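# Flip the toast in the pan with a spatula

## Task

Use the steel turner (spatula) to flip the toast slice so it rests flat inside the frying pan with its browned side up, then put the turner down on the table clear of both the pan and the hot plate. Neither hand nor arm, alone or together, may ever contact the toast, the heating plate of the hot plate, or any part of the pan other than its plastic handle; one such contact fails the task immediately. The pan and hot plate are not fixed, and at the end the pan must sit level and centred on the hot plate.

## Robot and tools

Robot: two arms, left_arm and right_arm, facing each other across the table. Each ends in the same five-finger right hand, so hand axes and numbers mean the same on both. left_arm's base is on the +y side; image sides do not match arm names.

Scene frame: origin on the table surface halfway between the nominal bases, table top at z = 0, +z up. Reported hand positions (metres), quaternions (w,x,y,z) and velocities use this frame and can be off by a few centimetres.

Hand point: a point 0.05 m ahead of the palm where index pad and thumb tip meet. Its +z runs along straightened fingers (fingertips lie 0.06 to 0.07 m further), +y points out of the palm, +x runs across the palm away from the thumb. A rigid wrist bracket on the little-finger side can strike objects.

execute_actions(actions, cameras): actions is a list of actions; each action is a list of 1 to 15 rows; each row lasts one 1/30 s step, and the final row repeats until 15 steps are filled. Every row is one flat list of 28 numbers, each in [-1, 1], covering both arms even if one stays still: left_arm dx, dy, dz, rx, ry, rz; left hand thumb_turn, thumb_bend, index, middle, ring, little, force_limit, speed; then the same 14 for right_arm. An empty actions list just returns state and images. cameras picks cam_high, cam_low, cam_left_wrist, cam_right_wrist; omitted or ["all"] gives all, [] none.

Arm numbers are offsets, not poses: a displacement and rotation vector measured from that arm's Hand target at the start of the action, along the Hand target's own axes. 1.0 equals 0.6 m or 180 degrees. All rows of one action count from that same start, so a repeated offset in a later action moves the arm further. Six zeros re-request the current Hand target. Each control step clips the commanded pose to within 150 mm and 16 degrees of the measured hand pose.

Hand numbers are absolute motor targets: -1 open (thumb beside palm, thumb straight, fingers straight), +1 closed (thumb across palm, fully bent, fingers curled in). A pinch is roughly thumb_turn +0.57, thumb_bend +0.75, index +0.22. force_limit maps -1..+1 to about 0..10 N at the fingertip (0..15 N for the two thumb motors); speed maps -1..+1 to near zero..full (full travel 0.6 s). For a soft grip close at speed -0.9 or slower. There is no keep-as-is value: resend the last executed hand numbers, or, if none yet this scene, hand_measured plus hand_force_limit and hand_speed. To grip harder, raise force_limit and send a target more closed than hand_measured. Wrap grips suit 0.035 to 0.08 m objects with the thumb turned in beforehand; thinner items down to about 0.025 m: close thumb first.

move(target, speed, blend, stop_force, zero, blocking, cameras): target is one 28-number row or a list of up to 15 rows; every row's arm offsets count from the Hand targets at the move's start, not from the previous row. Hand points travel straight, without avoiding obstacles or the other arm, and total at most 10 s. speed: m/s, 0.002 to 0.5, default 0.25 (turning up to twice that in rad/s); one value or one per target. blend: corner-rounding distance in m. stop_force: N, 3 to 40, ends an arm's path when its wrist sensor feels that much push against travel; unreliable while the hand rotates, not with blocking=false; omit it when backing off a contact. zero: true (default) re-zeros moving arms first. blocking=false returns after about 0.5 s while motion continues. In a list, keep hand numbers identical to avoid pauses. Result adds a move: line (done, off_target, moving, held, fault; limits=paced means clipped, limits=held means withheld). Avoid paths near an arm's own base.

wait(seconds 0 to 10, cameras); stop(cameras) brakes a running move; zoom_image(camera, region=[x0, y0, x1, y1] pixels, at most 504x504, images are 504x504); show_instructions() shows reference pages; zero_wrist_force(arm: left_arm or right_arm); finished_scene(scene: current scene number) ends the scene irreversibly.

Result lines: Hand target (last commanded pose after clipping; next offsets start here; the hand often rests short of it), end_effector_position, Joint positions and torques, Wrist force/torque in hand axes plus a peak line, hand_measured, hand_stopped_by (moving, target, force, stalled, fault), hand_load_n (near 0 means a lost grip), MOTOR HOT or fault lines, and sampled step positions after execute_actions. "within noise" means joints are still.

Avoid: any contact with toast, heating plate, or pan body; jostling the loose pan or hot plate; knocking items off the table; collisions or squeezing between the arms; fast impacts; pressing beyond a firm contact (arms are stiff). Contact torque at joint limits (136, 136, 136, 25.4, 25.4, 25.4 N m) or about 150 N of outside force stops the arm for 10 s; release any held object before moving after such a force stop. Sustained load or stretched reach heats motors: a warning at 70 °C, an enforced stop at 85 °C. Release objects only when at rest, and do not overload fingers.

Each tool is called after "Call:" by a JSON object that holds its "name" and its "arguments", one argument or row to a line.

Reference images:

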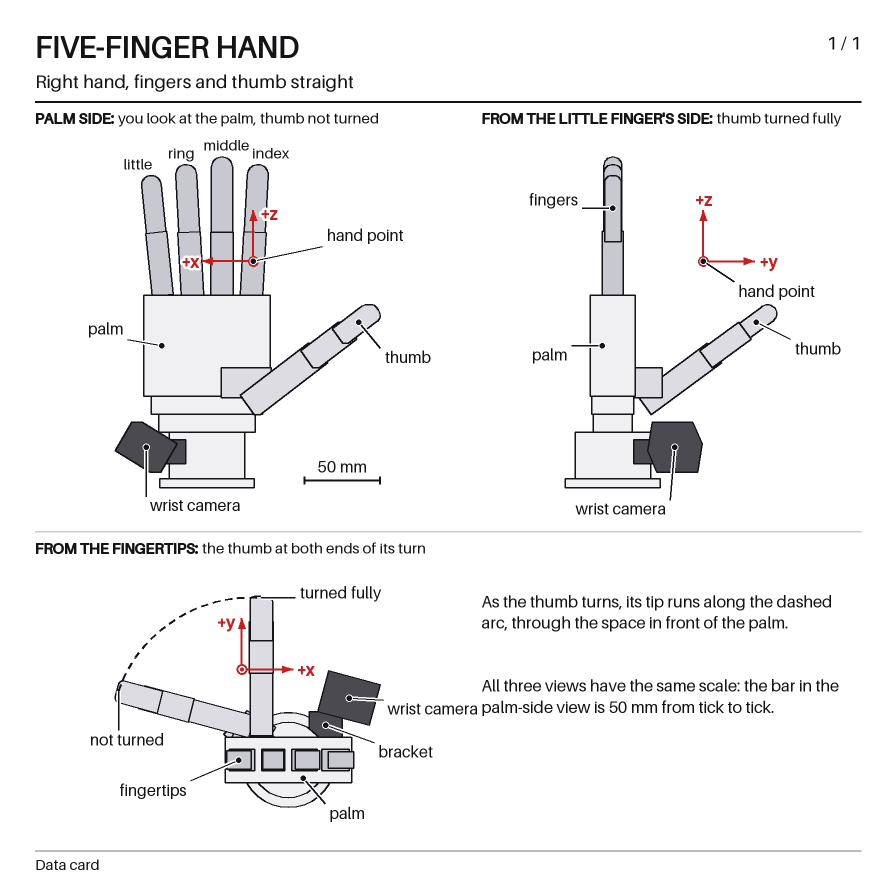

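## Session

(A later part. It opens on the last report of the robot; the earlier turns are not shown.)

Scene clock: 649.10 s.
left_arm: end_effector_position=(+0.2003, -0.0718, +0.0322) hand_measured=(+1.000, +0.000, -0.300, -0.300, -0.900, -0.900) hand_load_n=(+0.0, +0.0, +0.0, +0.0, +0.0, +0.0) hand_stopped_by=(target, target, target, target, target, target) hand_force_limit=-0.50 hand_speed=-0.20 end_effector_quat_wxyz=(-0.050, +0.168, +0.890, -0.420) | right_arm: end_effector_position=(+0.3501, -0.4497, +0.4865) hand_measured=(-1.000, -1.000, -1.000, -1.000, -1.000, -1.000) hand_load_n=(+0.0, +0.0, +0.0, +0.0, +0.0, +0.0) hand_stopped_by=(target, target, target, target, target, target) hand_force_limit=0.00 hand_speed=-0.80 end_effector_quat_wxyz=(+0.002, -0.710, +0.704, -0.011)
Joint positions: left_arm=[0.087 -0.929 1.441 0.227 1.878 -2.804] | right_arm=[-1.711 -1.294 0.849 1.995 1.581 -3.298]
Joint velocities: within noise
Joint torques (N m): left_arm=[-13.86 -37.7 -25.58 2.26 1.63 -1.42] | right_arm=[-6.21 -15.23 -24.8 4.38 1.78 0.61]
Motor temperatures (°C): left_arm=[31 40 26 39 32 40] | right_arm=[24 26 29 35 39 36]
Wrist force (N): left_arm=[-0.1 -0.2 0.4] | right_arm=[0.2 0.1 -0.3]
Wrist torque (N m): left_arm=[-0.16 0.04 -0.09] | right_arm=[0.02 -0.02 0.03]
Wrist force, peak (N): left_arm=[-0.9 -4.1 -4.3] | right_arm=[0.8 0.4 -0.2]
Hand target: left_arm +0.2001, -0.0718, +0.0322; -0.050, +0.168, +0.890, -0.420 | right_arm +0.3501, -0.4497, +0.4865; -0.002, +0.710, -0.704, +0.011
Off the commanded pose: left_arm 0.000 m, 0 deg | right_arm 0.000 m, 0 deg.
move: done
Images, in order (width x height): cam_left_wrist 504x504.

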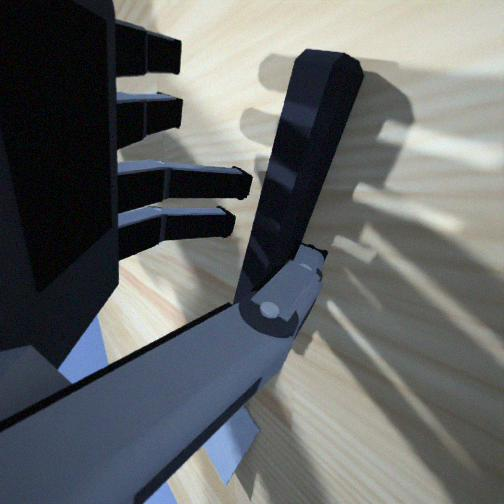

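Call:
{"name": "move", "arguments": {
  "target": [0.0006,0.0077,0.0065,0,0,0,1,0,-0.3,-0.3,-0.9,-0.9,-0.5,-0.2,0,0,0,0,0,0,-1,-1,-1,-1,-1,-1,0,-0.8],
  "cameras": [],
  "speed": 0.02,
  "stop_force": 4
}}

Call:
{"name": "move", "arguments": {
  "target": [0,0,0,0,0,0,1,0,-0.08,-0.08,-0.9,-0.9,-0.5,-0.2,0,0,0,0,0,0,-1,-1,-1,-1,-1,-1,0,-0.8],
  "cameras": ["cam_left_wrist"]
}}

Scene clock: 658.93 s.
left_arm: end_effector_position=(+0.2001, -0.0718, +0.0265) hand_measured=(+1.000, +0.000, -0.300, -0.300, -0.900, -0.900) hand_load_n=(+0.0, +0.0, +0.0, +0.0, +0.0, +0.0) hand_stopped_by=(target, target, target, target, target, target) hand_force_limit=-0.50 hand_speed=-0.20 end_effector_quat_wxyz=(-0.050, +0.168, +0.890, -0.420) | right_arm: end_effector_position=(+0.3501, -0.4497, +0.4865) hand_measured=(-1.000, -1.000, -1.000, -1.000, -1.000, -1.000) hand_load_n=(+0.0, +0.0, +0.0, +0.0, +0.0, +0.0) hand_stopped_by=(target, target, target, target, target, target) hand_force_limit=0.00 hand_speed=-0.80 end_effector_quat_wxyz=(+0.002, -0.710, +0.704, -0.011)
Joint positions: left_arm=[0.086 -0.923 1.446 0.215 1.878 -2.804] | right_arm=[-1.711 -1.294 0.849 1.995 1.581 -3.298]
Joint velocities: within noise
Joint torques (N m): left_arm=[-11.91 -48.76 -24 2.28 0.36 0.02] | right_arm=[-6.07 -14.76 -24.8 4.38 1.8 0.98]
Motor temperatures (°C): left_arm=[31 40 26 39 32 40] | right_arm=[24 26 29 35 39 36]
Wrist force (N): left_arm=[-0.3 -3.4 -3.2] | right_arm=[0.1 0.3 0.0]
Wrist torque (N m): left_arm=[-0.03 0.09 -0.15] | right_arm=[0.02 -0.01 0.02]
Wrist force, peak (N): left_arm=[0.0 -7.0 -6.9] | right_arm=[0.3 0.6 -0.4]
Hand target: left_arm +0.2001, -0.0718, +0.0265; -0.050, +0.168, +0.890, -0.420 | right_arm +0.3501, -0.4497, +0.4865; -0.002, +0.710, -0.704, +0.011
Off the commanded pose: left_arm 0.000 m, 0 deg | right_arm 0.000 m, 0 deg.
move: contact (left_arm)
No camera images: "cameras" was empty.

Scene clock: 659.63 s.
left_arm: end_effector_position=(+0.2001, -0.0718, +0.0265) hand_measured=(+1.000, +0.000, -0.080, -0.260, -0.900, -0.900) hand_load_n=(+0.0, +0.0, +0.0, +1.0, +0.0, +0.0) hand_stopped_by=(target, target, target, force, target, target) hand_force_limit=-0.50 hand_speed=-0.20 end_effector_quat_wxyz=(-0.050, +0.168, +0.890, -0.420) | right_arm: end_effector_position=(+0.3501, -0.4497, +0.4865) hand_measured=(-1.000, -1.000, -1.000, -1.000, -1.000, -1.000) hand_load_n=(+0.0, +0.0, +0.0, +0.0, +0.0, +0.0) hand_stopped_by=(target, target, target, target, target, target) hand_force_limit=0.00 hand_speed=-0.80 end_effector_quat_wxyz=(+0.002, -0.710, +0.704, -0.011)
Joint positions: left_arm=[0.086 -0.923 1.446 0.215 1.878 -2.804] | right_arm=[-1.711 -1.294 0.849 1.995 1.581 -3.298]
Joint velocities: within noise
Joint torques (N m): left_arm=[-9.53 -44.89 -16.38 1.54 0.02 -0.13] | right_arm=[-6.26 -15.17 -24.69 4.42 1.83 0.94]
Motor temperatures (°C): left_arm=[31 40 26 39 32 40] | right_arm=[24 26 29 35 39 36]
Wrist force (N): left_arm=[-0.5 -5.1 -2.7] | right_arm=[0.3 0.2 0.0]
Wrist torque (N m): left_arm=[-0.03 0.12 -0.20] | right_arm=[0.02 -0.04 0.03]
Wrist force, peak (N): left_arm=[-0.3 -5.8 -1.5] | right_arm=[0.6 0.5 -0.2]
Hand target: left_arm +0.2001, -0.0718, +0.0265; -0.050, +0.168, +0.890, -0.420 | right_arm +0.3501, -0.4497, +0.4865; -0.002, +0.710, -0.704, +0.011
Off the commanded pose: left_arm 0.000 m, 0 deg | right_arm 0.000 m, 0 deg.
move: done
Images, in order (width x height): cam_left_wrist 504x504.

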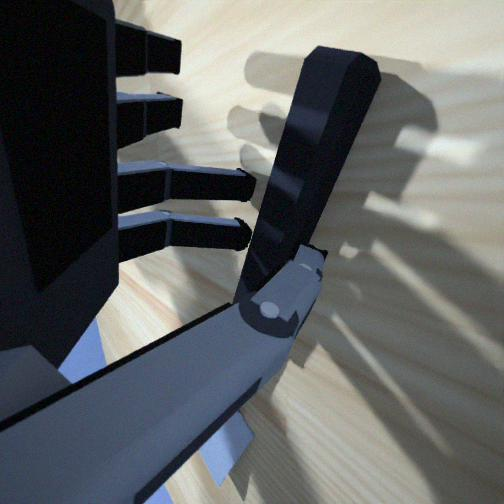

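Call:
{"name": "move", "arguments": {
  "target": [-0.0001,-0.0022,-0.0018,0,0,0,1,0.85,-0.06,-0.06,-0.9,-0.9,-0.4,-0.2,0,0,0,0,0,0,-1,-1,-1,-1,-1,-1,0,-0.8],
  "cameras": ["cam_left_wrist","cam_low"]
}}

Scene clock: 665.70 s.
left_arm: end_effector_position=(+0.2000, -0.0718, +0.0282) hand_measured=(+1.000, +0.850, -0.060, -0.060, -0.900, -0.900) hand_load_n=(+0.0, +0.0, +0.0, +0.0, +0.0, +0.0) hand_stopped_by=(target, target, target, target, target, target) hand_force_limit=-0.40 hand_speed=-0.20 end_effector_quat_wxyz=(-0.050, +0.168, +0.890, -0.420) | right_arm: end_effector_position=(+0.3501, -0.4497, +0.4865) hand_measured=(-1.000, -1.000, -1.000, -1.000, -1.000, -1.000) hand_load_n=(+0.0, +0.0, +0.0, +0.0, +0.0, +0.0) hand_stopped_by=(target, target, target, target, target, target) hand_force_limit=0.00 hand_speed=-0.80 end_effector_quat_wxyz=(+0.002, -0.710, +0.704, -0.011)
Joint positions: left_arm=[0.086 -0.925 1.445 0.218 1.878 -2.804] | right_arm=[-1.711 -1.294 0.849 1.995 1.581 -3.298]
Joint velocities: within noise
Joint torques (N m): left_arm=[-13.84 -48.93 -22.12 -0.77 -1.62 -1.74] | right_arm=[-6.52 -14.89 -24.7 4.35 1.67 1.31]
Motor temperatures (°C): left_arm=[31 40 26 39 32 40] | right_arm=[24 26 29 35 39 36]
Wrist force (N): left_arm=[-0.3 -0.4 0.3] | right_arm=[0.2 0.3 0.0]
Wrist torque (N m): left_arm=[-0.19 0.07 -0.11] | right_arm=[0.03 -0.03 0.03]
Wrist force, peak (N): left_arm=[-0.7 -5.3 -3.4] | right_arm=[0.6 0.3 0.2]
Hand target: left_arm +0.2000, -0.0718, +0.0282; -0.050, +0.168, +0.890, -0.420 | right_arm +0.3501, -0.4497, +0.4865; -0.002, +0.710, -0.704, +0.011
Off the commanded pose: left_arm 0.000 m, 0 deg | right_arm 0.000 m, 0 deg.
move: done
Images, in order (width x height): cam_low 504x504, cam_left_wrist 504x504.

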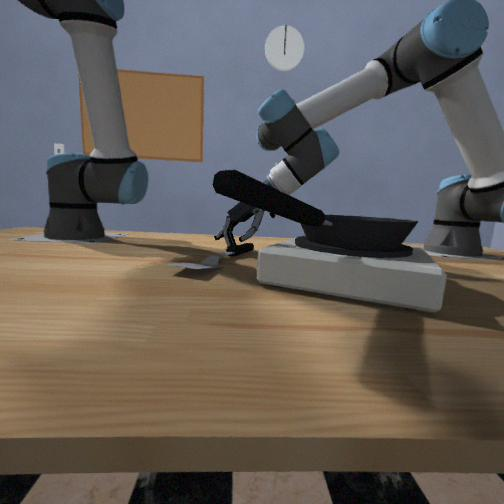

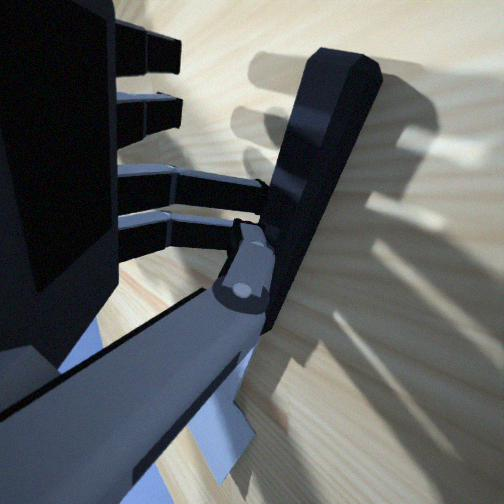

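Call:
{"name": "move", "arguments": {
  "target": [-0.0045,-0.064,-0.0536,0,0,0,1,-0.3,-0.3,-0.3,-0.3,-0.3,-0.4,-0.2,0,0,0,0,0,0,-1,-1,-1,-1,-1,-1,0,-0.8],
  "cameras": ["cam_left_wrist","cam_low"]
}}

Scene clock: 699.13 s.
left_arm: end_effector_position=(+0.2001, -0.0719, +0.0783) hand_measured=(+1.000, -0.300, -0.300, -0.300, -0.300, -0.300) hand_load_n=(+0.0, +0.0, +0.0, +0.0, +0.0, +0.0) hand_stopped_by=(target, target, target, target, target, target) hand_force_limit=-0.40 hand_speed=-0.20 end_effector_quat_wxyz=(-0.050, +0.168, +0.890, -0.420) | right_arm: end_effector_position=(+0.3501, -0.4497, +0.4865) hand_measured=(-1.000, -1.000, -1.000, -1.000, -1.000, -1.000) hand_load_n=(+0.0, +0.0, +0.0, +0.0, +0.0, +0.0) hand_stopped_by=(target, target, target, target, target, target) hand_force_limit=0.00 hand_speed=-0.80 end_effector_quat_wxyz=(+0.002, -0.710, +0.704, -0.011)
Joint positions: left_arm=[0.086 -0.978 1.393 0.324 1.878 -2.804] | right_arm=[-1.711 -1.294 0.849 1.995 1.581 -3.298]
Joint velocities: within noise
Joint torques (N m): left_arm=[10.47 -31.45 -19.22 2.24 1.84 1.99] | right_arm=[-6.06 -14.98 -24.64 4.44 1.75 1.61]
Motor temperatures (°C): left_arm=[31 40 26 39 32 40] | right_arm=[24 26 29 35 38 35]
Wrist force (N): left_arm=[-0.2 -0.2 -0.2] | right_arm=[0.2 0.3 -0.1]
Wrist torque (N m): left_arm=[-0.12 0.07 -0.10] | right_arm=[0.03 -0.02 0.03]
Wrist force, peak (N): left_arm=[-0.1 -1.1 -0.3] | right_arm=[0.5 0.6 -0.2]
Hand target: left_arm +0.2001, -0.0719, +0.0783; -0.050, +0.168, +0.890, -0.420 | right_arm +0.3501, -0.4497, +0.4865; -0.002, +0.710, -0.704, +0.011
Off the commanded pose: left_arm 0.000 m, 0 deg | right_arm 0.000 m, 0 deg.
move: done
Images, in order (width x height): cam_low 504x504, cam_left_wrist 504x504.

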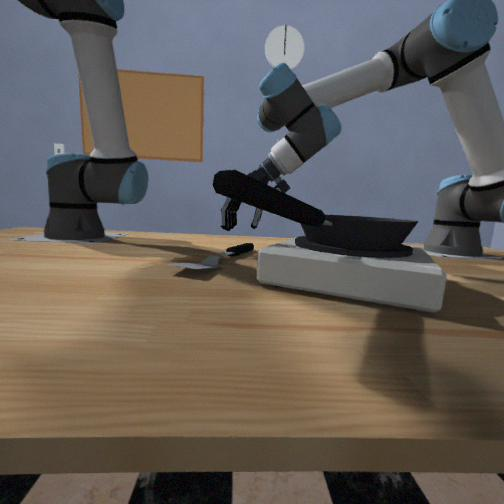

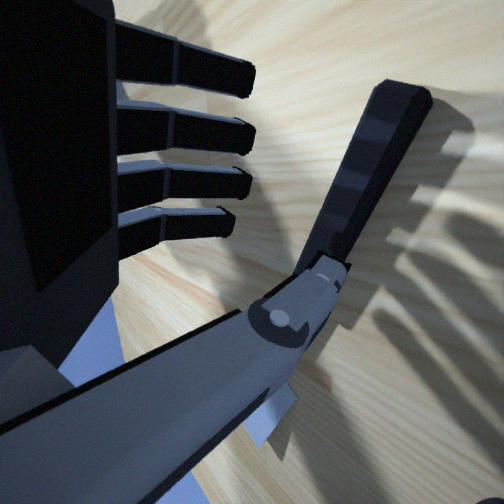

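Call:
{"name": "move", "arguments": {
  "target": [0.0035,0.0622,0.025,0.0835,-0.0013,0.0124,1,-0.3,-0.3,-0.3,-0.3,-0.3,-0.4,-0.2,0,0,0,0,0,0,-1,-1,-1,-1,-1,-1,0,-0.8],
  "cameras": ["cam_left_wrist","cam_low"],
  "speed": 0.1
}}

Scene clock: 732.23 s.
left_arm: end_effector_position=(+0.2044, -0.0601, +0.0401) hand_measured=(+1.000, -0.300, -0.300, -0.300, -0.300, -0.300) hand_load_n=(+0.0, +0.0, +0.0, +0.0, -0.5, +0.0) hand_stopped_by=(target, target, target, target, target, target) hand_force_limit=-0.40 hand_speed=-0.20 end_effector_quat_wxyz=(-0.061, +0.176, +0.824, -0.534) | right_arm: end_effector_position=(+0.3501, -0.4497, +0.4865) hand_measured=(-1.000, -1.000, -1.000, -1.000, -1.000, -1.000) hand_load_n=(+0.0, +0.0, +0.0, +0.0, +0.0, +0.0) hand_stopped_by=(target, target, target, target, target, target) hand_force_limit=0.00 hand_speed=-0.80 end_effector_quat_wxyz=(+0.002, -0.710, +0.704, -0.011)
Joint positions: left_arm=[0.143 -1.029 1.691 -0.179 2.006 -2.827] | right_arm=[-1.711 -1.294 0.849 1.995 1.581 -3.298]
Joint velocities: within noise
Joint torques (N m): left_arm=[-12.21 -38.56 -11.18 -1.35 -1.14 1.62] | right_arm=[-6.15 -15.25 -24.57 4.26 1.77 1.78]
Motor temperatures (°C): left_arm=[31 40 26 39 32 40] | right_arm=[24 26 29 35 38 35]
Wrist force (N): left_arm=[-0.3 -0.5 -0.2] | right_arm=[0.2 0.1 0.1]
Wrist torque (N m): left_arm=[-0.20 0.07 -0.10] | right_arm=[-0.01 -0.03 0.02]
Wrist force, peak (N): left_arm=[-0.1 -1.0 0.1] | right_arm=[0.5 0.5 0.0]
Hand target: left_arm +0.2043, -0.0601, +0.0401; -0.061, +0.177, +0.824, -0.534 | right_arm +0.3501, -0.4497, +0.4865; -0.002, +0.710, -0.704, +0.011
Off the commanded pose: left_arm 0.000 m, 0 deg | right_arm 0.000 m, 0 deg.
move: done
Images, in order (width x height): cam_low 504x504, cam_left_wrist 504x504.

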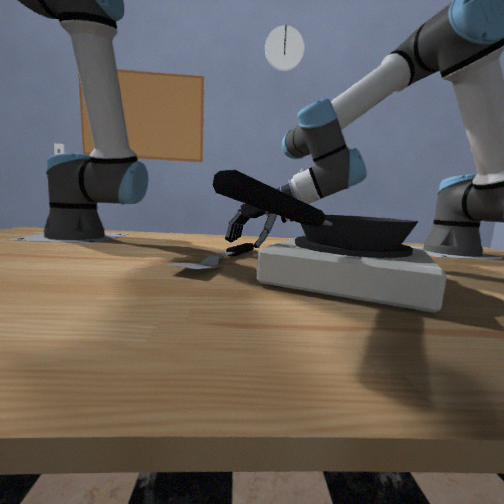

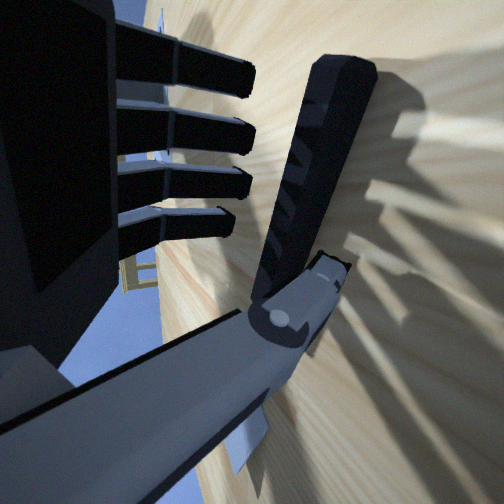

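Call:
{"name": "move", "arguments": {
  "target": [0.0017,0.0181,0.0085,0,0,0,1,-0.3,-0.3,-0.3,-0.3,-0.3,-0.4,-0.2,0,0,0,0,0,0,-1,-1,-1,-1,-1,-1,0,-0.8],
  "cameras": [],
  "speed": 0.02,
  "stop_force": 4
}}

Call:
{"name": "move", "arguments": {
  "target": [0,0,0,0,0,0,1,0.5,0,0,0,0,-0.6,-0.5,0,0,0,0,0,0,-1,-1,-1,-1,-1,-1,0,-0.8],
  "cameras": ["cam_left_wrist"]
}}

Scene clock: 741.90 s.
left_arm: end_effector_position=(+0.2043, -0.0602, +0.0280) hand_measured=(+1.000, -0.300, -0.300, -0.300, -0.300, -0.300) hand_load_n=(+0.0, +0.0, +0.0, +0.0, +0.0, +0.0) hand_stopped_by=(target, target, target, target, target, target) hand_force_limit=-0.40 hand_speed=-0.20 end_effector_quat_wxyz=(-0.061, +0.177, +0.824, -0.534) | right_arm: end_effector_position=(+0.3501, -0.4497, +0.4865) hand_measured=(-1.000, -1.000, -1.000, -1.000, -1.000, -1.000) hand_load_n=(+0.0, +0.0, +0.0, +0.0, +0.0, +0.0) hand_stopped_by=(target, target, target, target, target, target) hand_force_limit=0.00 hand_speed=-0.80 end_effector_quat_wxyz=(+0.002, -0.710, +0.704, -0.011)
Joint positions: left_arm=[0.143 -1.011 1.699 -0.205 2.006 -2.827] | right_arm=[-1.711 -1.294 0.849 1.995 1.581 -3.298]
Joint velocities: within noise
Joint torques (N m): left_arm=[1.55 -47.36 -24.4 1.35 1.8 1.15] | right_arm=[-5.85 -15.1 -24.63 4.26 1.79 1.82]
Motor temperatures (°C): left_arm=[31 40 26 39 32 40] | right_arm=[24 26 29 35 38 35]
Wrist force (N): left_arm=[-0.1 -0.4 -0.1] | right_arm=[0.0 0.1 0.0]
Wrist torque (N m): left_arm=[-0.18 0.05 -0.09] | right_arm=[-0.01 0.00 0.01]
Wrist force, peak (N): left_arm=[-0.6 -0.8 -0.1] | right_arm=[0.6 0.3 -0.4]
Hand target: left_arm +0.2043, -0.0602, +0.0280; -0.061, +0.177, +0.824, -0.534 | right_arm +0.3501, -0.4497, +0.4865; -0.002, +0.710, -0.704, +0.011
Off the commanded pose: left_arm 0.000 m, 0 deg | right_arm 0.000 m, 0 deg.
move: done
No camera images: "cameras" was empty.

Scene clock: 743.23 s.
left_arm: end_effector_position=(+0.2043, -0.0602, +0.0280) hand_measured=(+1.000, +0.256, +0.000, +0.000, +0.000, +0.000) hand_load_n=(+0.5, +3.0, +0.0, +3.5, +0.0, +0.0) hand_stopped_by=(target, force, target, target, target, target) hand_force_limit=-0.60 hand_speed=-0.50 end_effector_quat_wxyz=(-0.061, +0.177, +0.824, -0.534) | right_arm: end_effector_position=(+0.3501, -0.4497, +0.4865) hand_measured=(-1.000, -1.000, -1.000, -1.000, -1.000, -1.000) hand_load_n=(+0.0, +0.0, +0.0, +0.0, +0.0, +0.0) hand_stopped_by=(target, target, target, target, target, target) hand_force_limit=0.00 hand_speed=-0.80 end_effector_quat_wxyz=(+0.002, -0.710, +0.704, -0.011)
Joint positions: left_arm=[0.143 -1.011 1.699 -0.205 2.006 -2.827] | right_arm=[-1.711 -1.294 0.849 1.995 1.581 -3.298]
Joint velocities: within noise
Joint torques (N m): left_arm=[10.95 -46.7 -21.39 0.5 1.92 0.13] | right_arm=[-6.08 -15.23 -24.96 4.33 1.77 1.84]
Motor temperatures (°C): left_arm=[31 40 26 39 32 40] | right_arm=[24 26 29 35 38 35]
Wrist force (N): left_arm=[-0.4 -1.0 -0.7] | right_arm=[0.5 0.4 0.0]
Wrist torque (N m): left_arm=[-0.17 0.09 -0.12] | right_arm=[0.04 -0.08 0.05]
Wrist force, peak (N): left_arm=[-0.6 -1.2 -0.8] | right_arm=[0.5 0.4 -0.3]
Hand target: left_arm +0.2043, -0.0602, +0.0280; -0.061, +0.177, +0.824, -0.534 | right_arm +0.3501, -0.4497, +0.4865; -0.002, +0.710, -0.704, +0.011
Off the commanded pose: left_arm 0.000 m, 0 deg | right_arm 0.000 m, 0 deg.
move: done
Images, in order (width x height): cam_left_wrist 504x504.

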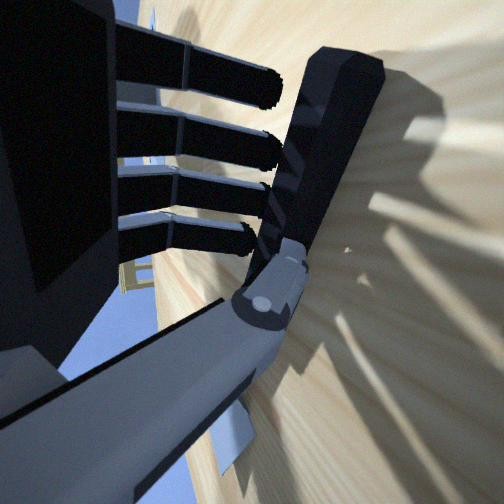

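Call:
{"name": "move", "arguments": {
  "target": [0,0,0,0,0,0,1,0.9,0.6,0.6,0.03,0.03,0,-0.5,0,0,0,0,0,0,-1,-1,-1,-1,-1,-1,0,-0.8],
  "cameras": ["cam_left_wrist"]
}}

Scene clock: 749.47 s.
left_arm: end_effector_position=(+0.2043, -0.0602, +0.0280) hand_measured=(+1.000, +0.262, +0.050, +0.020, +0.030, +0.030) hand_load_n=(+0.5, +9.0, +8.0, +8.0, +0.0, +0.0) hand_stopped_by=(target, force, force, force, target, target) hand_force_limit=0.00 hand_speed=-0.50 end_effector_quat_wxyz=(-0.061, +0.177, +0.824, -0.534) | right_arm: end_effector_position=(+0.3501, -0.4497, +0.4865) hand_measured=(-1.000, -1.000, -1.000, -1.000, -1.000, -1.000) hand_load_n=(+0.0, +0.0, +0.0, +0.0, +0.0, +0.0) hand_stopped_by=(target, target, target, target, target, target) hand_force_limit=0.00 hand_speed=-0.80 end_effector_quat_wxyz=(+0.002, -0.710, +0.704, -0.011)
Joint positions: left_arm=[0.143 -1.011 1.699 -0.205 2.006 -2.827] | right_arm=[-1.711 -1.294 0.849 1.995 1.581 -3.298]
Joint velocities: within noise
Joint torques (N m): left_arm=[11.48 -41.76 -15.57 1.38 1.18 -1.79] | right_arm=[-6.12 -15.02 -24.88 4.28 1.65 1.81]
Motor temperatures (°C): left_arm=[31 40 26 39 32 40] | right_arm=[24 26 29 35 38 35]
Wrist force (N): left_arm=[-1.0 -4.0 -2.1] | right_arm=[0.2 0.3 -0.1]
Wrist torque (N m): left_arm=[-0.26 0.20 -0.08] | right_arm=[0.03 -0.03 0.03]
Wrist force, peak (N): left_arm=[-0.8 -5.5 -1.0] | right_arm=[0.7 0.4 0.1]
Hand target: left_arm +0.2043, -0.0602, +0.0280; -0.061, +0.177, +0.824, -0.534 | right_arm +0.3501, -0.4497, +0.4865; -0.002, +0.710, -0.704, +0.011
Off the commanded pose: left_arm 0.000 m, 0 deg | right_arm 0.000 m, 0 deg.
move: done
Images, in order (width x height): cam_left_wrist 504x504.

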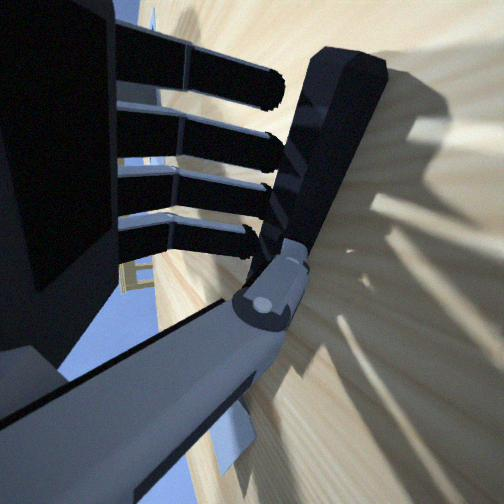

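Call:
{"name": "move", "arguments": {
  "target": [-0.0145,-0.151,-0.0704,0,0,0,1,0.9,0.6,0.6,0.03,0.03,0,-0.5,0,0,0,0,0,0,-1,-1,-1,-1,-1,-1,0,-0.8],
  "speed": 0.08
}}

Scene clock: 755.87 s.
left_arm: end_effector_position=(+0.2042, -0.0602, +0.1284) hand_measured=(+1.000, +0.266, +0.050, +0.020, +0.030, +0.030) hand_load_n=(+0.0, -0.5, +0.0, +0.0, +0.0, +0.0) hand_stopped_by=(target, force, force, force, target, target) hand_force_limit=0.00 hand_speed=-0.50 end_effector_quat_wxyz=(-0.061, +0.177, +0.824, -0.534) | right_arm: end_effector_position=(+0.3501, -0.4497, +0.4865) hand_measured=(-1.000, -1.000, -1.000, -1.000, -1.000, -1.000) hand_load_n=(+0.0, +0.0, +0.0, +0.0, +0.0, +0.0) hand_stopped_by=(target, target, target, target, target, target) hand_force_limit=0.00 hand_speed=-0.80 end_effector_quat_wxyz=(+0.002, -0.710, +0.704, -0.011)
Joint positions: left_arm=[0.143 -1.14 1.602 0.021 2.006 -2.827] | right_arm=[-1.711 -1.294 0.849 1.995 1.581 -3.298]
Joint velocities: within noise
Joint torques (N m): left_arm=[-13.55 -28.67 -15.38 -0.6 -0.89 0.33] | right_arm=[-5.77 -15.31 -24.23 4.28 1.72 1.86]
Motor temperatures (°C): left_arm=[31 40 26 39 32 40] | right_arm=[24 26 29 35 38 35]
Wrist force (N): left_arm=[-0.4 -0.3 0.2] | right_arm=[0.2 0.5 -0.3]
Wrist torque (N m): left_arm=[-0.17 0.08 -0.10] | right_arm=[0.07 -0.03 0.03]
Wrist force, peak (N): left_arm=[-1.4 -5.0 -2.3] | right_arm=[0.5 0.5 -0.1]
Hand target: left_arm +0.2042, -0.0602, +0.1284; -0.061, +0.177, +0.824, -0.534 | right_arm +0.3501, -0.4497, +0.4865; -0.002, +0.710, -0.704, +0.011
Off the commanded pose: left_arm 0.000 m, 0 deg | right_arm 0.000 m, 0 deg.
move: done

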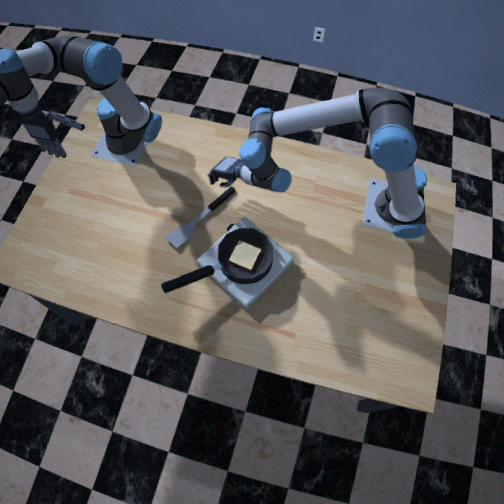

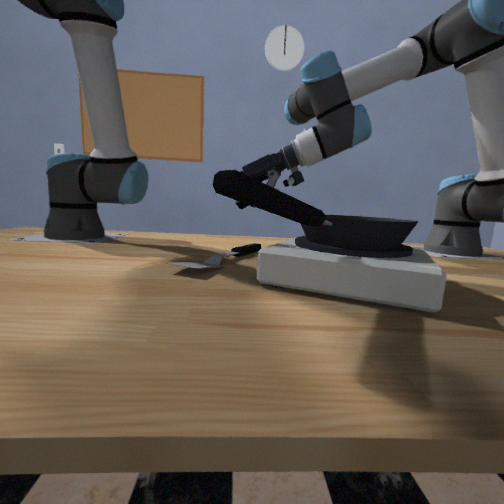

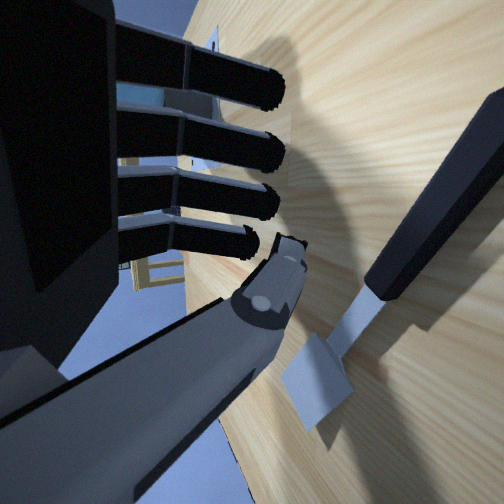

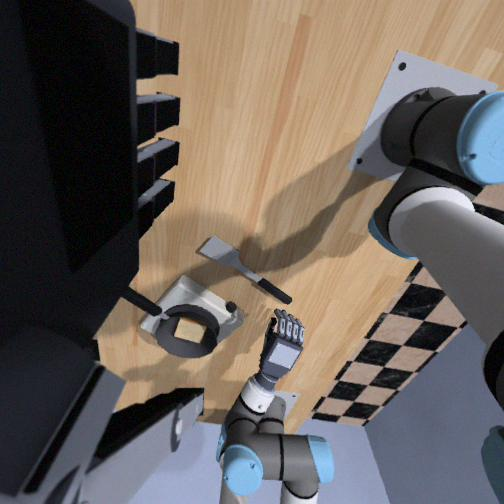

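Call:
{"name": "move", "arguments": {
  "target": [0.0077,0.142,0.022,-0.0007,-0.0075,-0.0035,1,-0.3,-0.3,-0.3,-0.3,-0.3,0,0.3,0,0,0,0,0,0,-1,-1,-1,-1,-1,-1,0,-0.8],
  "cameras": ["cam_left_wrist"],
  "speed": 0.1
}}

Call:
{"name": "move", "arguments": {
  "target": [0.0038,0.0393,0.0183,0,0,0,1,-0.3,-0.3,-0.3,-0.3,-0.3,-0.4,-0.2,0,0,0,0,0,0,-1,-1,-1,-1,-1,-1,0,-0.8],
  "cameras": ["cam_left_wrist"],
  "speed": 0.03,
  "stop_force": 4
}}

Scene clock: 784.73 s.
left_arm: end_effector_position=(+0.2154, -0.0386, +0.0454) hand_measured=(+1.000, -0.300, -0.300, -0.300, -0.300, -0.300) hand_load_n=(+0.0, +0.0, +0.0, +0.0, +0.0, +0.0) hand_stopped_by=(target, target, target, target, target, target) hand_force_limit=0.00 hand_speed=0.30 end_effector_quat_wxyz=(-0.054, +0.166, +0.827, -0.535) | right_arm: end_effector_position=(+0.3501, -0.4497, +0.4865) hand_measured=(-1.000, -1.000, -1.000, -1.000, -1.000, -1.000) hand_load_n=(+0.0, +0.0, +0.0, +0.0, +0.0, +0.0) hand_stopped_by=(target, target, target, target, target, target) hand_force_limit=0.00 hand_speed=-0.80 end_effector_quat_wxyz=(+0.002, -0.710, +0.704, -0.011)
Joint positions: left_arm=[0.163 -1.071 1.745 -0.192 2 -2.83] | right_arm=[-1.711 -1.294 0.849 1.995 1.581 -3.298]
Joint velocities: within noise
Joint torques (N m): left_arm=[-12.55 -41.74 -16.22 -0.76 -0.31 -1.08] | right_arm=[-5.68 -15.26 -24.83 4.21 1.73 1.81]
Motor temperatures (°C): left_arm=[31 40 26 39 32 39] | right_arm=[24 25 29 34 38 35]
Wrist force (N): left_arm=[0.0 -0.1 -0.1] | right_arm=[0.2 0.4 0.0]
Wrist torque (N m): left_arm=[-0.13 0.04 -0.08] | right_arm=[0.04 -0.03 0.03]
Wrist force, peak (N): left_arm=[-0.3 -1.1 0.2] | right_arm=[0.6 0.4 0.1]
Hand target: left_arm +0.2153, -0.0386, +0.0455; -0.054, +0.166, +0.827, -0.535 | right_arm +0.3501, -0.4497, +0.4865; -0.002, +0.710, -0.704, +0.011
Off the commanded pose: left_arm 0.000 m, 0 deg | right_arm 0.000 m, 0 deg.
move: done
Images, in order (width x height): cam_left_wrist 504x504.

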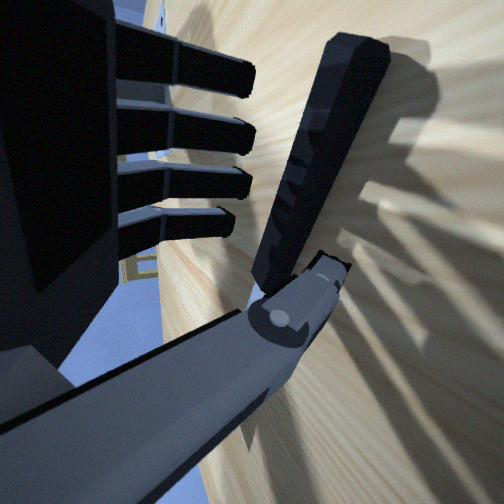

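Scene clock: 786.53 s.
left_arm: end_effector_position=(+0.2153, -0.0386, +0.0237) hand_measured=(+1.000, -0.298, -0.300, -0.300, -0.300, -0.300) hand_load_n=(+0.5, -2.0, +0.0, +0.0, +0.0, +0.0) hand_stopped_by=(target, target, target, target, target, target) hand_force_limit=-0.40 hand_speed=-0.20 end_effector_quat_wxyz=(-0.054, +0.166, +0.827, -0.535) | right_arm: end_effector_position=(+0.3501, -0.4497, +0.4865) hand_measured=(-1.000, -1.000, -1.000, -1.000, -1.000, -1.000) hand_load_n=(+0.0, +0.0, +0.0, +0.0, +0.0, +0.0) hand_stopped_by=(target, target, target, target, target, target) hand_force_limit=0.00 hand_speed=-0.80 end_effector_quat_wxyz=(+0.002, -0.710, +0.704, -0.011)
Joint positions: left_arm=[0.163 -1.038 1.76 -0.241 2 -2.83] | right_arm=[-1.711 -1.294 0.849 1.995 1.581 -3.298]
Joint velocities: within noise
Joint torques (N m): left_arm=[-13.14 -35.61 -22.43 -1.35 0.7 -1.59] | right_arm=[-6.05 -15.55 -24.71 4.24 1.75 1.78]
Motor temperatures (°C): left_arm=[31 40 26 39 32 39] | right_arm=[24 25 29 34 38 35]
Wrist force (N): left_arm=[-0.3 -2.3 0.2] | right_arm=[0.4 0.4 0.1]
Wrist torque (N m): left_arm=[-0.25 0.04 -0.12] | right_arm=[0.03 -0.06 0.04]
Wrist force, peak (N): left_arm=[-2.3 -20.1 -18.6] | right_arm=[0.3 0.6 0.0]
Hand target: left_arm +0.2153, -0.0386, +0.0237; -0.054, +0.166, +0.827, -0.535 (not the last commanded pose) | right_arm +0.3501, -0.4497, +0.4865; -0.002, +0.710, -0.704, +0.011
Off the commanded pose: left_arm 0.004 m, 0 deg | right_arm 0.000 m, 0 deg.
move: contact (left_arm)
Images, in order (width x height): cam_left_wrist 504x504.

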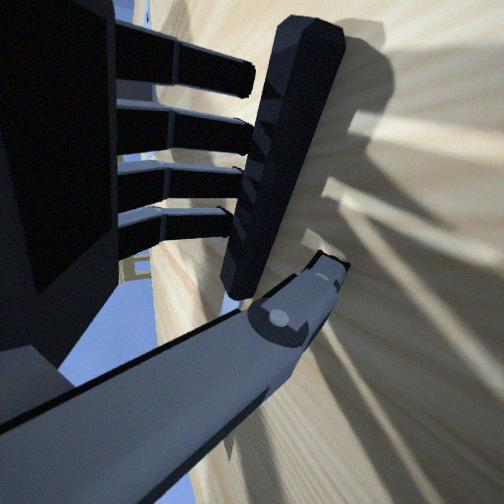

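Call:
{"name": "move", "arguments": {
  "target": [0.0004,-0.0025,0.0173,0,0,0,1,0,-0.3,-0.3,-0.3,-0.3,-0.4,-0.2,0,0,0,0,0,0,-1,-1,-1,-1,-1,-1,0,-0.8],
  "cameras": ["cam_left_wrist"],
  "speed": 0.03
}}

Call:
{"name": "move", "arguments": {
  "target": [0,0,0,0,0,0,1,0.9,0.3,0.3,-0.1,-0.1,-0.6,-0.7,0,0,0,0,0,0,-1,-1,-1,-1,-1,-1,0,-0.8],
  "cameras": ["cam_left_wrist","cam_low"]
}}

Scene clock: 801.13 s.
left_arm: end_effector_position=(+0.2119, -0.0482, +0.0206) hand_measured=(+1.000, +0.000, -0.300, -0.300, -0.300, -0.300) hand_load_n=(+0.0, +0.0, +0.0, +0.0, +0.0, +0.0) hand_stopped_by=(target, target, target, target, target, target) hand_force_limit=-0.40 hand_speed=-0.20 end_effector_quat_wxyz=(-0.054, +0.166, +0.827, -0.535) | right_arm: end_effector_position=(+0.3501, -0.4497, +0.4865) hand_measured=(-1.000, -1.000, -1.000, -1.000, -1.000, -1.000) hand_load_n=(+0.0, +0.0, +0.0, +0.0, +0.0, +0.0) hand_stopped_by=(target, target, target, target, target, target) hand_force_limit=0.00 hand_speed=-0.80 end_effector_quat_wxyz=(+0.002, -0.710, +0.704, -0.011)
Joint positions: left_arm=[0.152 -1.02 1.74 -0.24 1.991 -2.836] | right_arm=[-1.711 -1.294 0.849 1.995 1.581 -3.298]
Joint velocities: within noise
Joint torques (N m): left_arm=[7.25 -45.76 -9.33 1.2 1.17 -0.22] | right_arm=[-6.19 -15.62 -24.48 4.23 1.74 1.73]
Motor temperatures (°C): left_arm=[31 40 26 39 32 39] | right_arm=[24 25 29 34 38 35]
Wrist force (N): left_arm=[-0.4 -0.5 0.1] | right_arm=[0.2 0.4 0.0]
Wrist torque (N m): left_arm=[-0.21 0.09 -0.11] | right_arm=[0.04 -0.04 0.03]
Wrist force, peak (N): left_arm=[-0.7 -3.3 0.0] | right_arm=[0.4 0.6 0.3]
Hand target: left_arm +0.2120, -0.0481, +0.0207; -0.054, +0.166, +0.827, -0.535 | right_arm +0.3501, -0.4497, +0.4865; -0.002, +0.710, -0.704, +0.011
Off the commanded pose: left_arm 0.000 m, 0 deg | right_arm 0.000 m, 0 deg.
move: done
Images, in order (width x height): cam_left_wrist 504x504.

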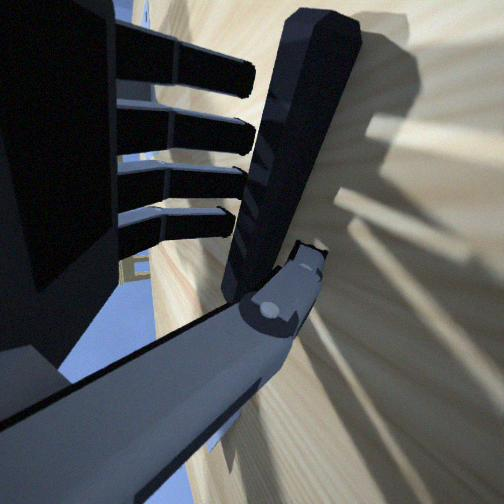

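Scene clock: 802.00 s.
left_arm: end_effector_position=(+0.2120, -0.0481, +0.0207) hand_measured=(+1.000, +0.162, -0.052, -0.002, -0.100, -0.100) hand_load_n=(-0.5, +4.0, +2.0, +4.0, +0.0, +0.0) hand_stopped_by=(target, force, force, force, target, target) hand_force_limit=-0.60 hand_speed=-0.70 end_effector_quat_wxyz=(-0.054, +0.166, +0.827, -0.535) | right_arm: end_effector_position=(+0.3501, -0.4497, +0.4865) hand_measured=(-1.000, -1.000, -1.000, -1.000, -1.000, -1.000) hand_load_n=(+0.0, +0.0, +0.0, +0.0, +0.0, +0.0) hand_stopped_by=(target, target, target, target, target, target) hand_force_limit=0.00 hand_speed=-0.80 end_effector_quat_wxyz=(+0.002, -0.710, +0.704, -0.011)
Joint positions: left_arm=[0.152 -1.02 1.74 -0.24 1.991 -2.836] | right_arm=[-1.711 -1.294 0.849 1.995 1.581 -3.298]
Joint velocities: within noise
Joint torques (N m): left_arm=[12.16 -47.43 -9.65 -0.1 1.78 1.61] | right_arm=[-5.6 -15.17 -24.99 4.17 1.77 1.81]
Motor temperatures (°C): left_arm=[31 40 26 39 32 39] | right_arm=[24 25 29 34 38 35]
Wrist force (N): left_arm=[-0.1 0.2 0.6] | right_arm=[0.1 0.1 -0.1]
Wrist torque (N m): left_arm=[-0.21 0.05 -0.08] | right_arm=[0.00 -0.02 0.03]
Wrist force, peak (N): left_arm=[-0.5 -0.7 0.7] | right_arm=[0.4 0.5 -0.2]
Hand target: left_arm +0.2120, -0.0481, +0.0207; -0.054, +0.166, +0.827, -0.535 | right_arm +0.3501, -0.4497, +0.4865; -0.002, +0.710, -0.704, +0.011
Off the commanded pose: left_arm 0.000 m, 0 deg | right_arm 0.000 m, 0 deg.
move: done
Images, in order (width x height): cam_low 504x504, cam_left_wrist 504x504.

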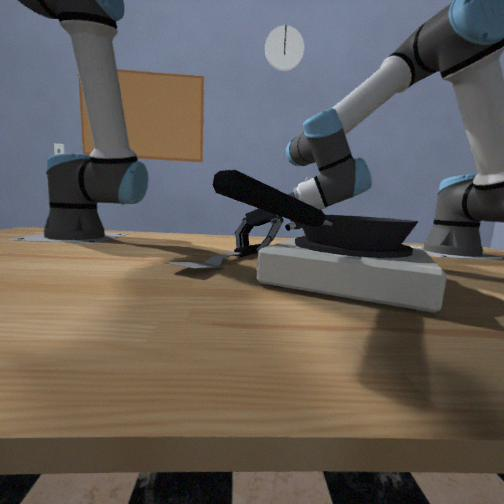

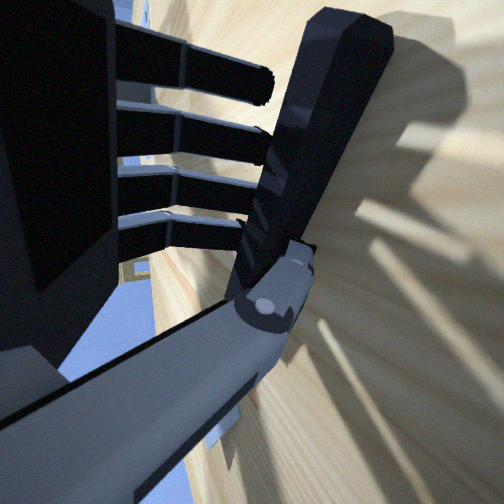

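Call:
{"name": "move", "arguments": {
  "target": [0,0,0,0,0,0,1,0.95,0.5,0.5,-0.1,-0.1,0,-0.6,0,0,0,0,0,0,-1,-1,-1,-1,-1,-1,0,-0.8],
  "cameras": ["cam_left_wrist"]
}}

Call:
{"name": "move", "arguments": {
  "target": [-0.0029,-0.0302,-0.0141,0,0,0,1,0.95,0.5,0.5,-0.1,-0.1,0,-0.6,0,0,0,0,0,0,-1,-1,-1,-1,-1,-1,0,-0.8],
  "cameras": ["cam_left_wrist","cam_low"],
  "speed": 0.05
}}

Scene clock: 810.43 s.
left_arm: end_effector_position=(+0.2120, -0.0481, +0.0207) hand_measured=(+1.000, +0.164, -0.034, +0.014, -0.100, -0.100) hand_load_n=(-1.5, +8.5, +5.0, +8.5, +0.0, +0.0) hand_stopped_by=(target, force, force, force, target, target) hand_force_limit=0.00 hand_speed=-0.60 end_effector_quat_wxyz=(-0.054, +0.166, +0.827, -0.535) | right_arm: end_effector_position=(+0.3501, -0.4497, +0.4865) hand_measured=(-1.000, -1.000, -1.000, -1.000, -1.000, -1.000) hand_load_n=(+0.0, -0.5, +0.0, +0.0, +0.0, +0.0) hand_stopped_by=(target, target, target, target, target, target) hand_force_limit=0.00 hand_speed=-0.80 end_effector_quat_wxyz=(+0.002, -0.710, +0.704, -0.011)
Joint positions: left_arm=[0.152 -1.02 1.74 -0.24 1.991 -2.836] | right_arm=[-1.711 -1.294 0.849 1.995 1.581 -3.298]
Joint velocities: within noise
Joint torques (N m): left_arm=[11.9 -42.21 -15.24 -1.33 0.26 1.3] | right_arm=[-5.93 -14.74 -25 4.26 1.78 1.78]
Motor temperatures (°C): left_arm=[31 40 26 39 32 39] | right_arm=[24 25 29 34 38 35]
Wrist force (N): left_arm=[-0.5 -1.0 -0.3] | right_arm=[0.4 0.3 0.0]
Wrist torque (N m): left_arm=[-0.23 0.14 -0.08] | right_arm=[0.02 -0.07 0.04]
Wrist force, peak (N): left_arm=[-0.8 -2.2 -0.4] | right_arm=[0.3 0.5 0.4]
Hand target: left_arm +0.2120, -0.0481, +0.0207; -0.054, +0.166, +0.827, -0.535 | right_arm +0.3501, -0.4497, +0.4865; -0.002, +0.710, -0.704, +0.011
Off the commanded pose: left_arm 0.000 m, 0 deg | right_arm 0.000 m, 0 deg.
move: done
Images, in order (width x height): cam_left_wrist 504x504.

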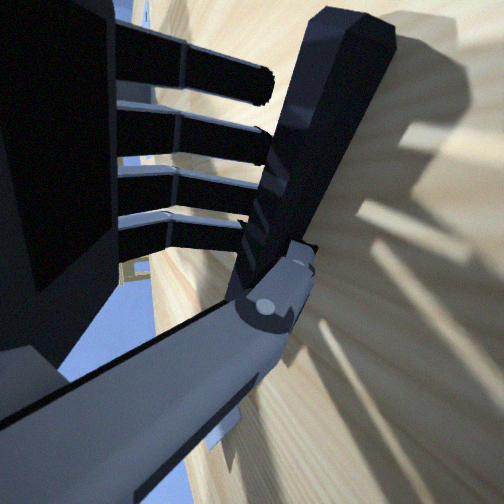

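Scene clock: 811.20 s.
left_arm: end_effector_position=(+0.2120, -0.0482, +0.0409) hand_measured=(+1.000, +0.164, -0.034, +0.014, -0.100, -0.100) hand_load_n=(-0.5, +7.0, +1.5, +9.5, +0.0, +0.0) hand_stopped_by=(target, force, force, force, target, target) hand_force_limit=0.00 hand_speed=-0.60 end_effector_quat_wxyz=(-0.054, +0.166, +0.826, -0.535) | right_arm: end_effector_position=(+0.3501, -0.4497, +0.4865) hand_measured=(-1.000, -1.000, -1.000, -1.000, -1.000, -1.000) hand_load_n=(+0.0, +0.0, +0.0, +0.0, +0.0, +0.0) hand_stopped_by=(target, target, target, target, target, target) hand_force_limit=0.00 hand_speed=-0.80 end_effector_quat_wxyz=(+0.002, -0.710, +0.704, -0.011)
Joint positions: left_arm=[0.152 -1.051 1.726 -0.195 1.991 -2.836] | right_arm=[-1.711 -1.294 0.849 1.995 1.581 -3.298]
Joint velocities: within noise
Joint torques (N m): left_arm=[5.59 -30.04 -10.43 -1.81 -1.44 -0.39] | right_arm=[-6.06 -15.53 -24.78 4.21 1.74 1.84]
Motor temperatures (°C): left_arm=[31 40 26 39 32 39] | right_arm=[24 25 29 34 38 35]
Wrist force (N): left_arm=[0.0 0.3 0.8] | right_arm=[0.3 0.3 -0.1]
Wrist torque (N m): left_arm=[-0.23 0.11 -0.11] | right_arm=[0.03 -0.04 0.03]
Wrist force, peak (N): left_arm=[-0.4 -1.5 -0.4] | right_arm=[0.3 0.5 -0.1]
Hand target: left_arm +0.2119, -0.0481, +0.0408; -0.054, +0.166, +0.827, -0.535 | right_arm +0.3501, -0.4497, +0.4865; -0.002, +0.710, -0.704, +0.011
Off the commanded pose: left_arm 0.000 m, 0 deg | right_arm 0.000 m, 0 deg.
move: done
Images, in order (width x height): cam_low 504x504, cam_left_wrist 504x504.

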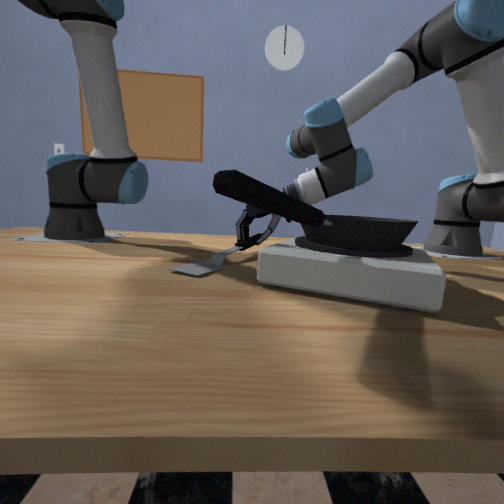

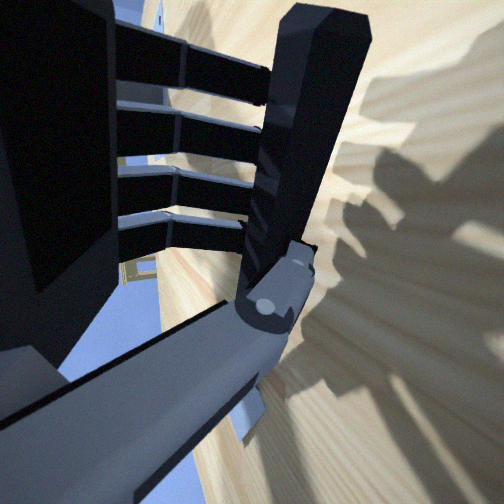

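Call:
{"name": "move", "arguments": {
  "target": [0,0,0,0,0,0,1,0.97,0.6,0.6,-0.1,-0.1,0.4,-0.6,0,0,0,0,0,0,-1,-1,-1,-1,-1,-1,0,-0.8],
  "cameras": []
}}

Call:
{"name": "move", "arguments": {
  "target": [0,0,0,0,0,0,1,0.97,0.6,0.6,0.3,0.3,-0.7,-0.8,0,0,0,0,0,0,-1,-1,-1,-1,-1,-1,0,-0.8],
  "cameras": []
}}

Call:
{"name": "move", "arguments": {
  "target": [-0.0145,-0.151,-0.0704,0,0,0,1,0.97,0.6,0.6,0.3,0.3,-0.7,-0.8,0,0,0,0,0,0,-1,-1,-1,-1,-1,-1,0,-0.8],
  "speed": 0.08
}}

Scene clock: 829.47 s.
left_arm: end_effector_position=(+0.2119, -0.0481, +0.0407) hand_measured=(+1.000, +0.166, -0.016, +0.014, -0.100, -0.100) hand_load_n=(-4.0, +8.5, +4.0, +8.5, +0.0, +0.0) hand_stopped_by=(target, force, force, force, target, target) hand_force_limit=0.40 hand_speed=-0.60 end_effector_quat_wxyz=(-0.054, +0.166, +0.827, -0.535) | right_arm: end_effector_position=(+0.3501, -0.4497, +0.4865) hand_measured=(-1.000, -1.000, -1.000, -1.000, -1.000, -1.000) hand_load_n=(+0.0, +0.0, +0.0, +0.0, +0.0, +0.0) hand_stopped_by=(target, target, target, target, target, target) hand_force_limit=0.00 hand_speed=-0.80 end_effector_quat_wxyz=(+0.002, -0.710, +0.704, -0.011)
Joint positions: left_arm=[0.152 -1.051 1.726 -0.195 1.991 -2.836] | right_arm=[-1.711 -1.294 0.849 1.995 1.581 -3.298]
Joint velocities: within noise
Joint torques (N m): left_arm=[-12.38 -28.67 -14.15 0.44 -1.35 -1.69] | right_arm=[-5.87 -15.25 -24.49 4.16 1.69 1.84]
Motor temperatures (°C): left_arm=[31 40 26 39 32 39] | right_arm=[24 25 29 34 38 35]
Wrist force (N): left_arm=[0.1 0.6 0.2] | right_arm=[0.2 0.1 -0.1]
Wrist torque (N m): left_arm=[-0.18 0.03 -0.09] | right_arm=[0.01 -0.02 0.03]
Wrist force, peak (N): left_arm=[0.2 0.7 0.8] | right_arm=[0.6 0.4 -0.3]
Hand target: left_arm +0.2119, -0.0481, +0.0408; -0.054, +0.166, +0.827, -0.535 | right_arm +0.3501, -0.4497, +0.4865; -0.002, +0.710, -0.704, +0.011
Off the commanded pose: left_arm 0.000 m, 0 deg | right_arm 0.000 m, 0 deg.
move: done
No camera images: "cameras" was empty.

Scene clock: 830.53 s.
left_arm: end_effector_position=(+0.2119, -0.0481, +0.0407) hand_measured=(+1.000, +0.166, -0.016, +0.014, +0.066, +0.164) hand_load_n=(-2.0, +9.5, +5.0, +7.5, +0.0, +1.0) hand_stopped_by=(target, force, force, force, force, force) hand_force_limit=-0.70 hand_speed=-0.80 end_effector_quat_wxyz=(-0.054, +0.166, +0.827, -0.535) | right_arm: end_effector_position=(+0.3501, -0.4497, +0.4865) hand_measured=(-1.000, -1.000, -1.000, -1.000, -1.000, -1.000) hand_load_n=(+0.0, +0.0, +0.0, +0.0, +0.0, +0.0) hand_stopped_by=(target, target, target, target, target, target) hand_force_limit=0.00 hand_speed=-0.80 end_effector_quat_wxyz=(+0.002, -0.710, +0.704, -0.011)
Joint positions: left_arm=[0.152 -1.051 1.726 -0.195 1.991 -2.836] | right_arm=[-1.711 -1.294 0.849 1.995 1.581 -3.298]
Joint velocities: within noise
Joint torques (N m): left_arm=[-12.21 -27.27 -12.57 -0.03 -1.33 -1.52] | right_arm=[-6.04 -15.39 -24.78 4.21 1.8 1.79]
Motor temperatures (°C): left_arm=[31 40 26 39 32 39] | right_arm=[24 25 29 34 38 35]
Wrist force (N): left_arm=[-0.3 0.1 0.5] | right_arm=[0.2 0.3 -0.2]
Wrist torque (N m): left_arm=[-0.20 0.10 -0.07] | right_arm=[0.03 -0.02 0.03]
Wrist force, peak (N): left_arm=[-0.3 0.8 0.4] | right_arm=[0.4 0.2 -0.3]
Hand target: left_arm +0.2119, -0.0481, +0.0408; -0.054, +0.166, +0.827, -0.535 | right_arm +0.3501, -0.4497, +0.4865; -0.002, +0.710, -0.704, +0.011
Off the commanded pose: left_arm 0.000 m, 0 deg | right_arm 0.000 m, 0 deg.
move: done
No camera images: "cameras" was empty.

Scene clock: 832.20 s.
left_arm: end_effector_position=(+0.2118, -0.0481, +0.1411) hand_measured=(+1.000, +0.166, -0.014, +0.014, +0.066, +0.166) hand_load_n=(+1.0, +6.5, +0.0, +9.5, +0.0, +0.0) hand_stopped_by=(target, force, force, force, force, force) hand_force_limit=-0.70 hand_speed=-0.80 end_effector_quat_wxyz=(-0.054, +0.166, +0.827, -0.535) | right_arm: end_effector_position=(+0.3501, -0.4497, +0.4865) hand_measured=(-1.000, -1.000, -1.000, -1.000, -1.000, -1.000) hand_load_n=(+0.0, +0.0, +0.0, +0.0, +0.0, +0.0) hand_stopped_by=(target, target, target, target, target, target) hand_force_limit=0.00 hand_speed=-0.80 end_effector_quat_wxyz=(+0.002, -0.710, +0.704, -0.011)
Joint positions: left_arm=[0.152 -1.177 1.621 0.036 1.991 -2.836] | right_arm=[-1.711 -1.294 0.849 1.995 1.581 -3.298]
Joint velocities: within noise
Joint torques (N m): left_arm=[-13.43 -28.66 -15.32 -0.52 -0.93 0.3] | right_arm=[-5.96 -15.38 -24.57 4.21 1.8 1.82]
Motor temperatures (°C): left_arm=[31 40 26 39 32 39] | right_arm=[24 25 29 34 38 35]
Wrist force (N): left_arm=[-0.1 0.1 0.5] | right_arm=[0.4 0.1 -0.2]
Wrist torque (N m): left_arm=[-0.21 0.09 -0.11] | right_arm=[0.00 -0.05 0.04]
Wrist force, peak (N): left_arm=[-0.6 1.8 1.0] | right_arm=[0.6 0.5 -0.3]
Hand target: left_arm +0.2118, -0.0481, +0.1411; -0.054, +0.166, +0.827, -0.535 | right_arm +0.3501, -0.4497, +0.4865; -0.002, +0.710, -0.704, +0.011
Off the commanded pose: left_arm 0.000 m, 0 deg | right_arm 0.000 m, 0 deg.
move: done

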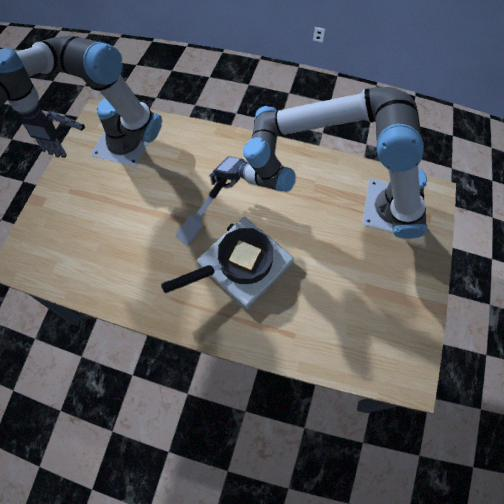

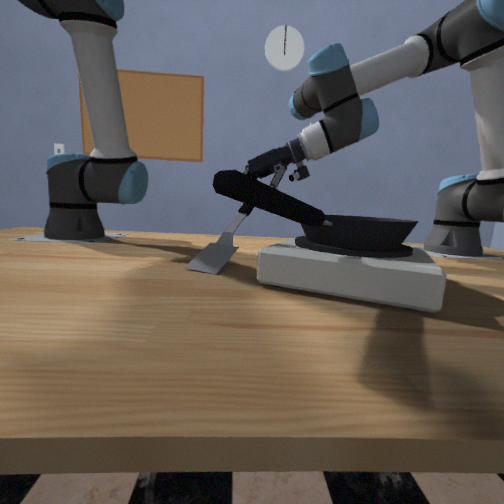

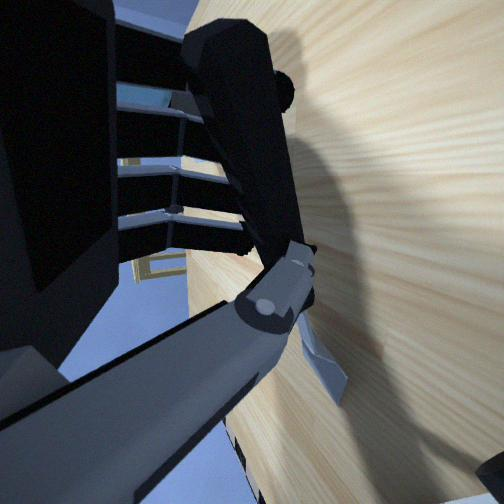

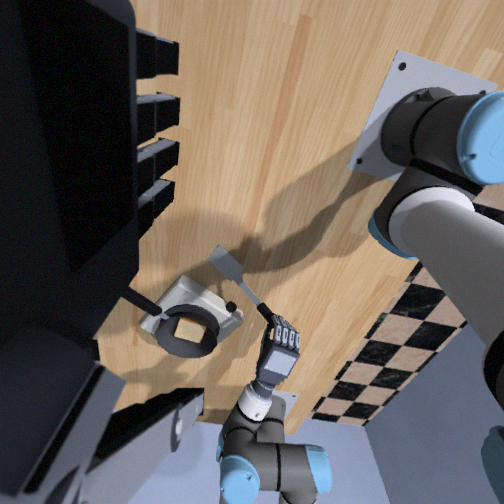

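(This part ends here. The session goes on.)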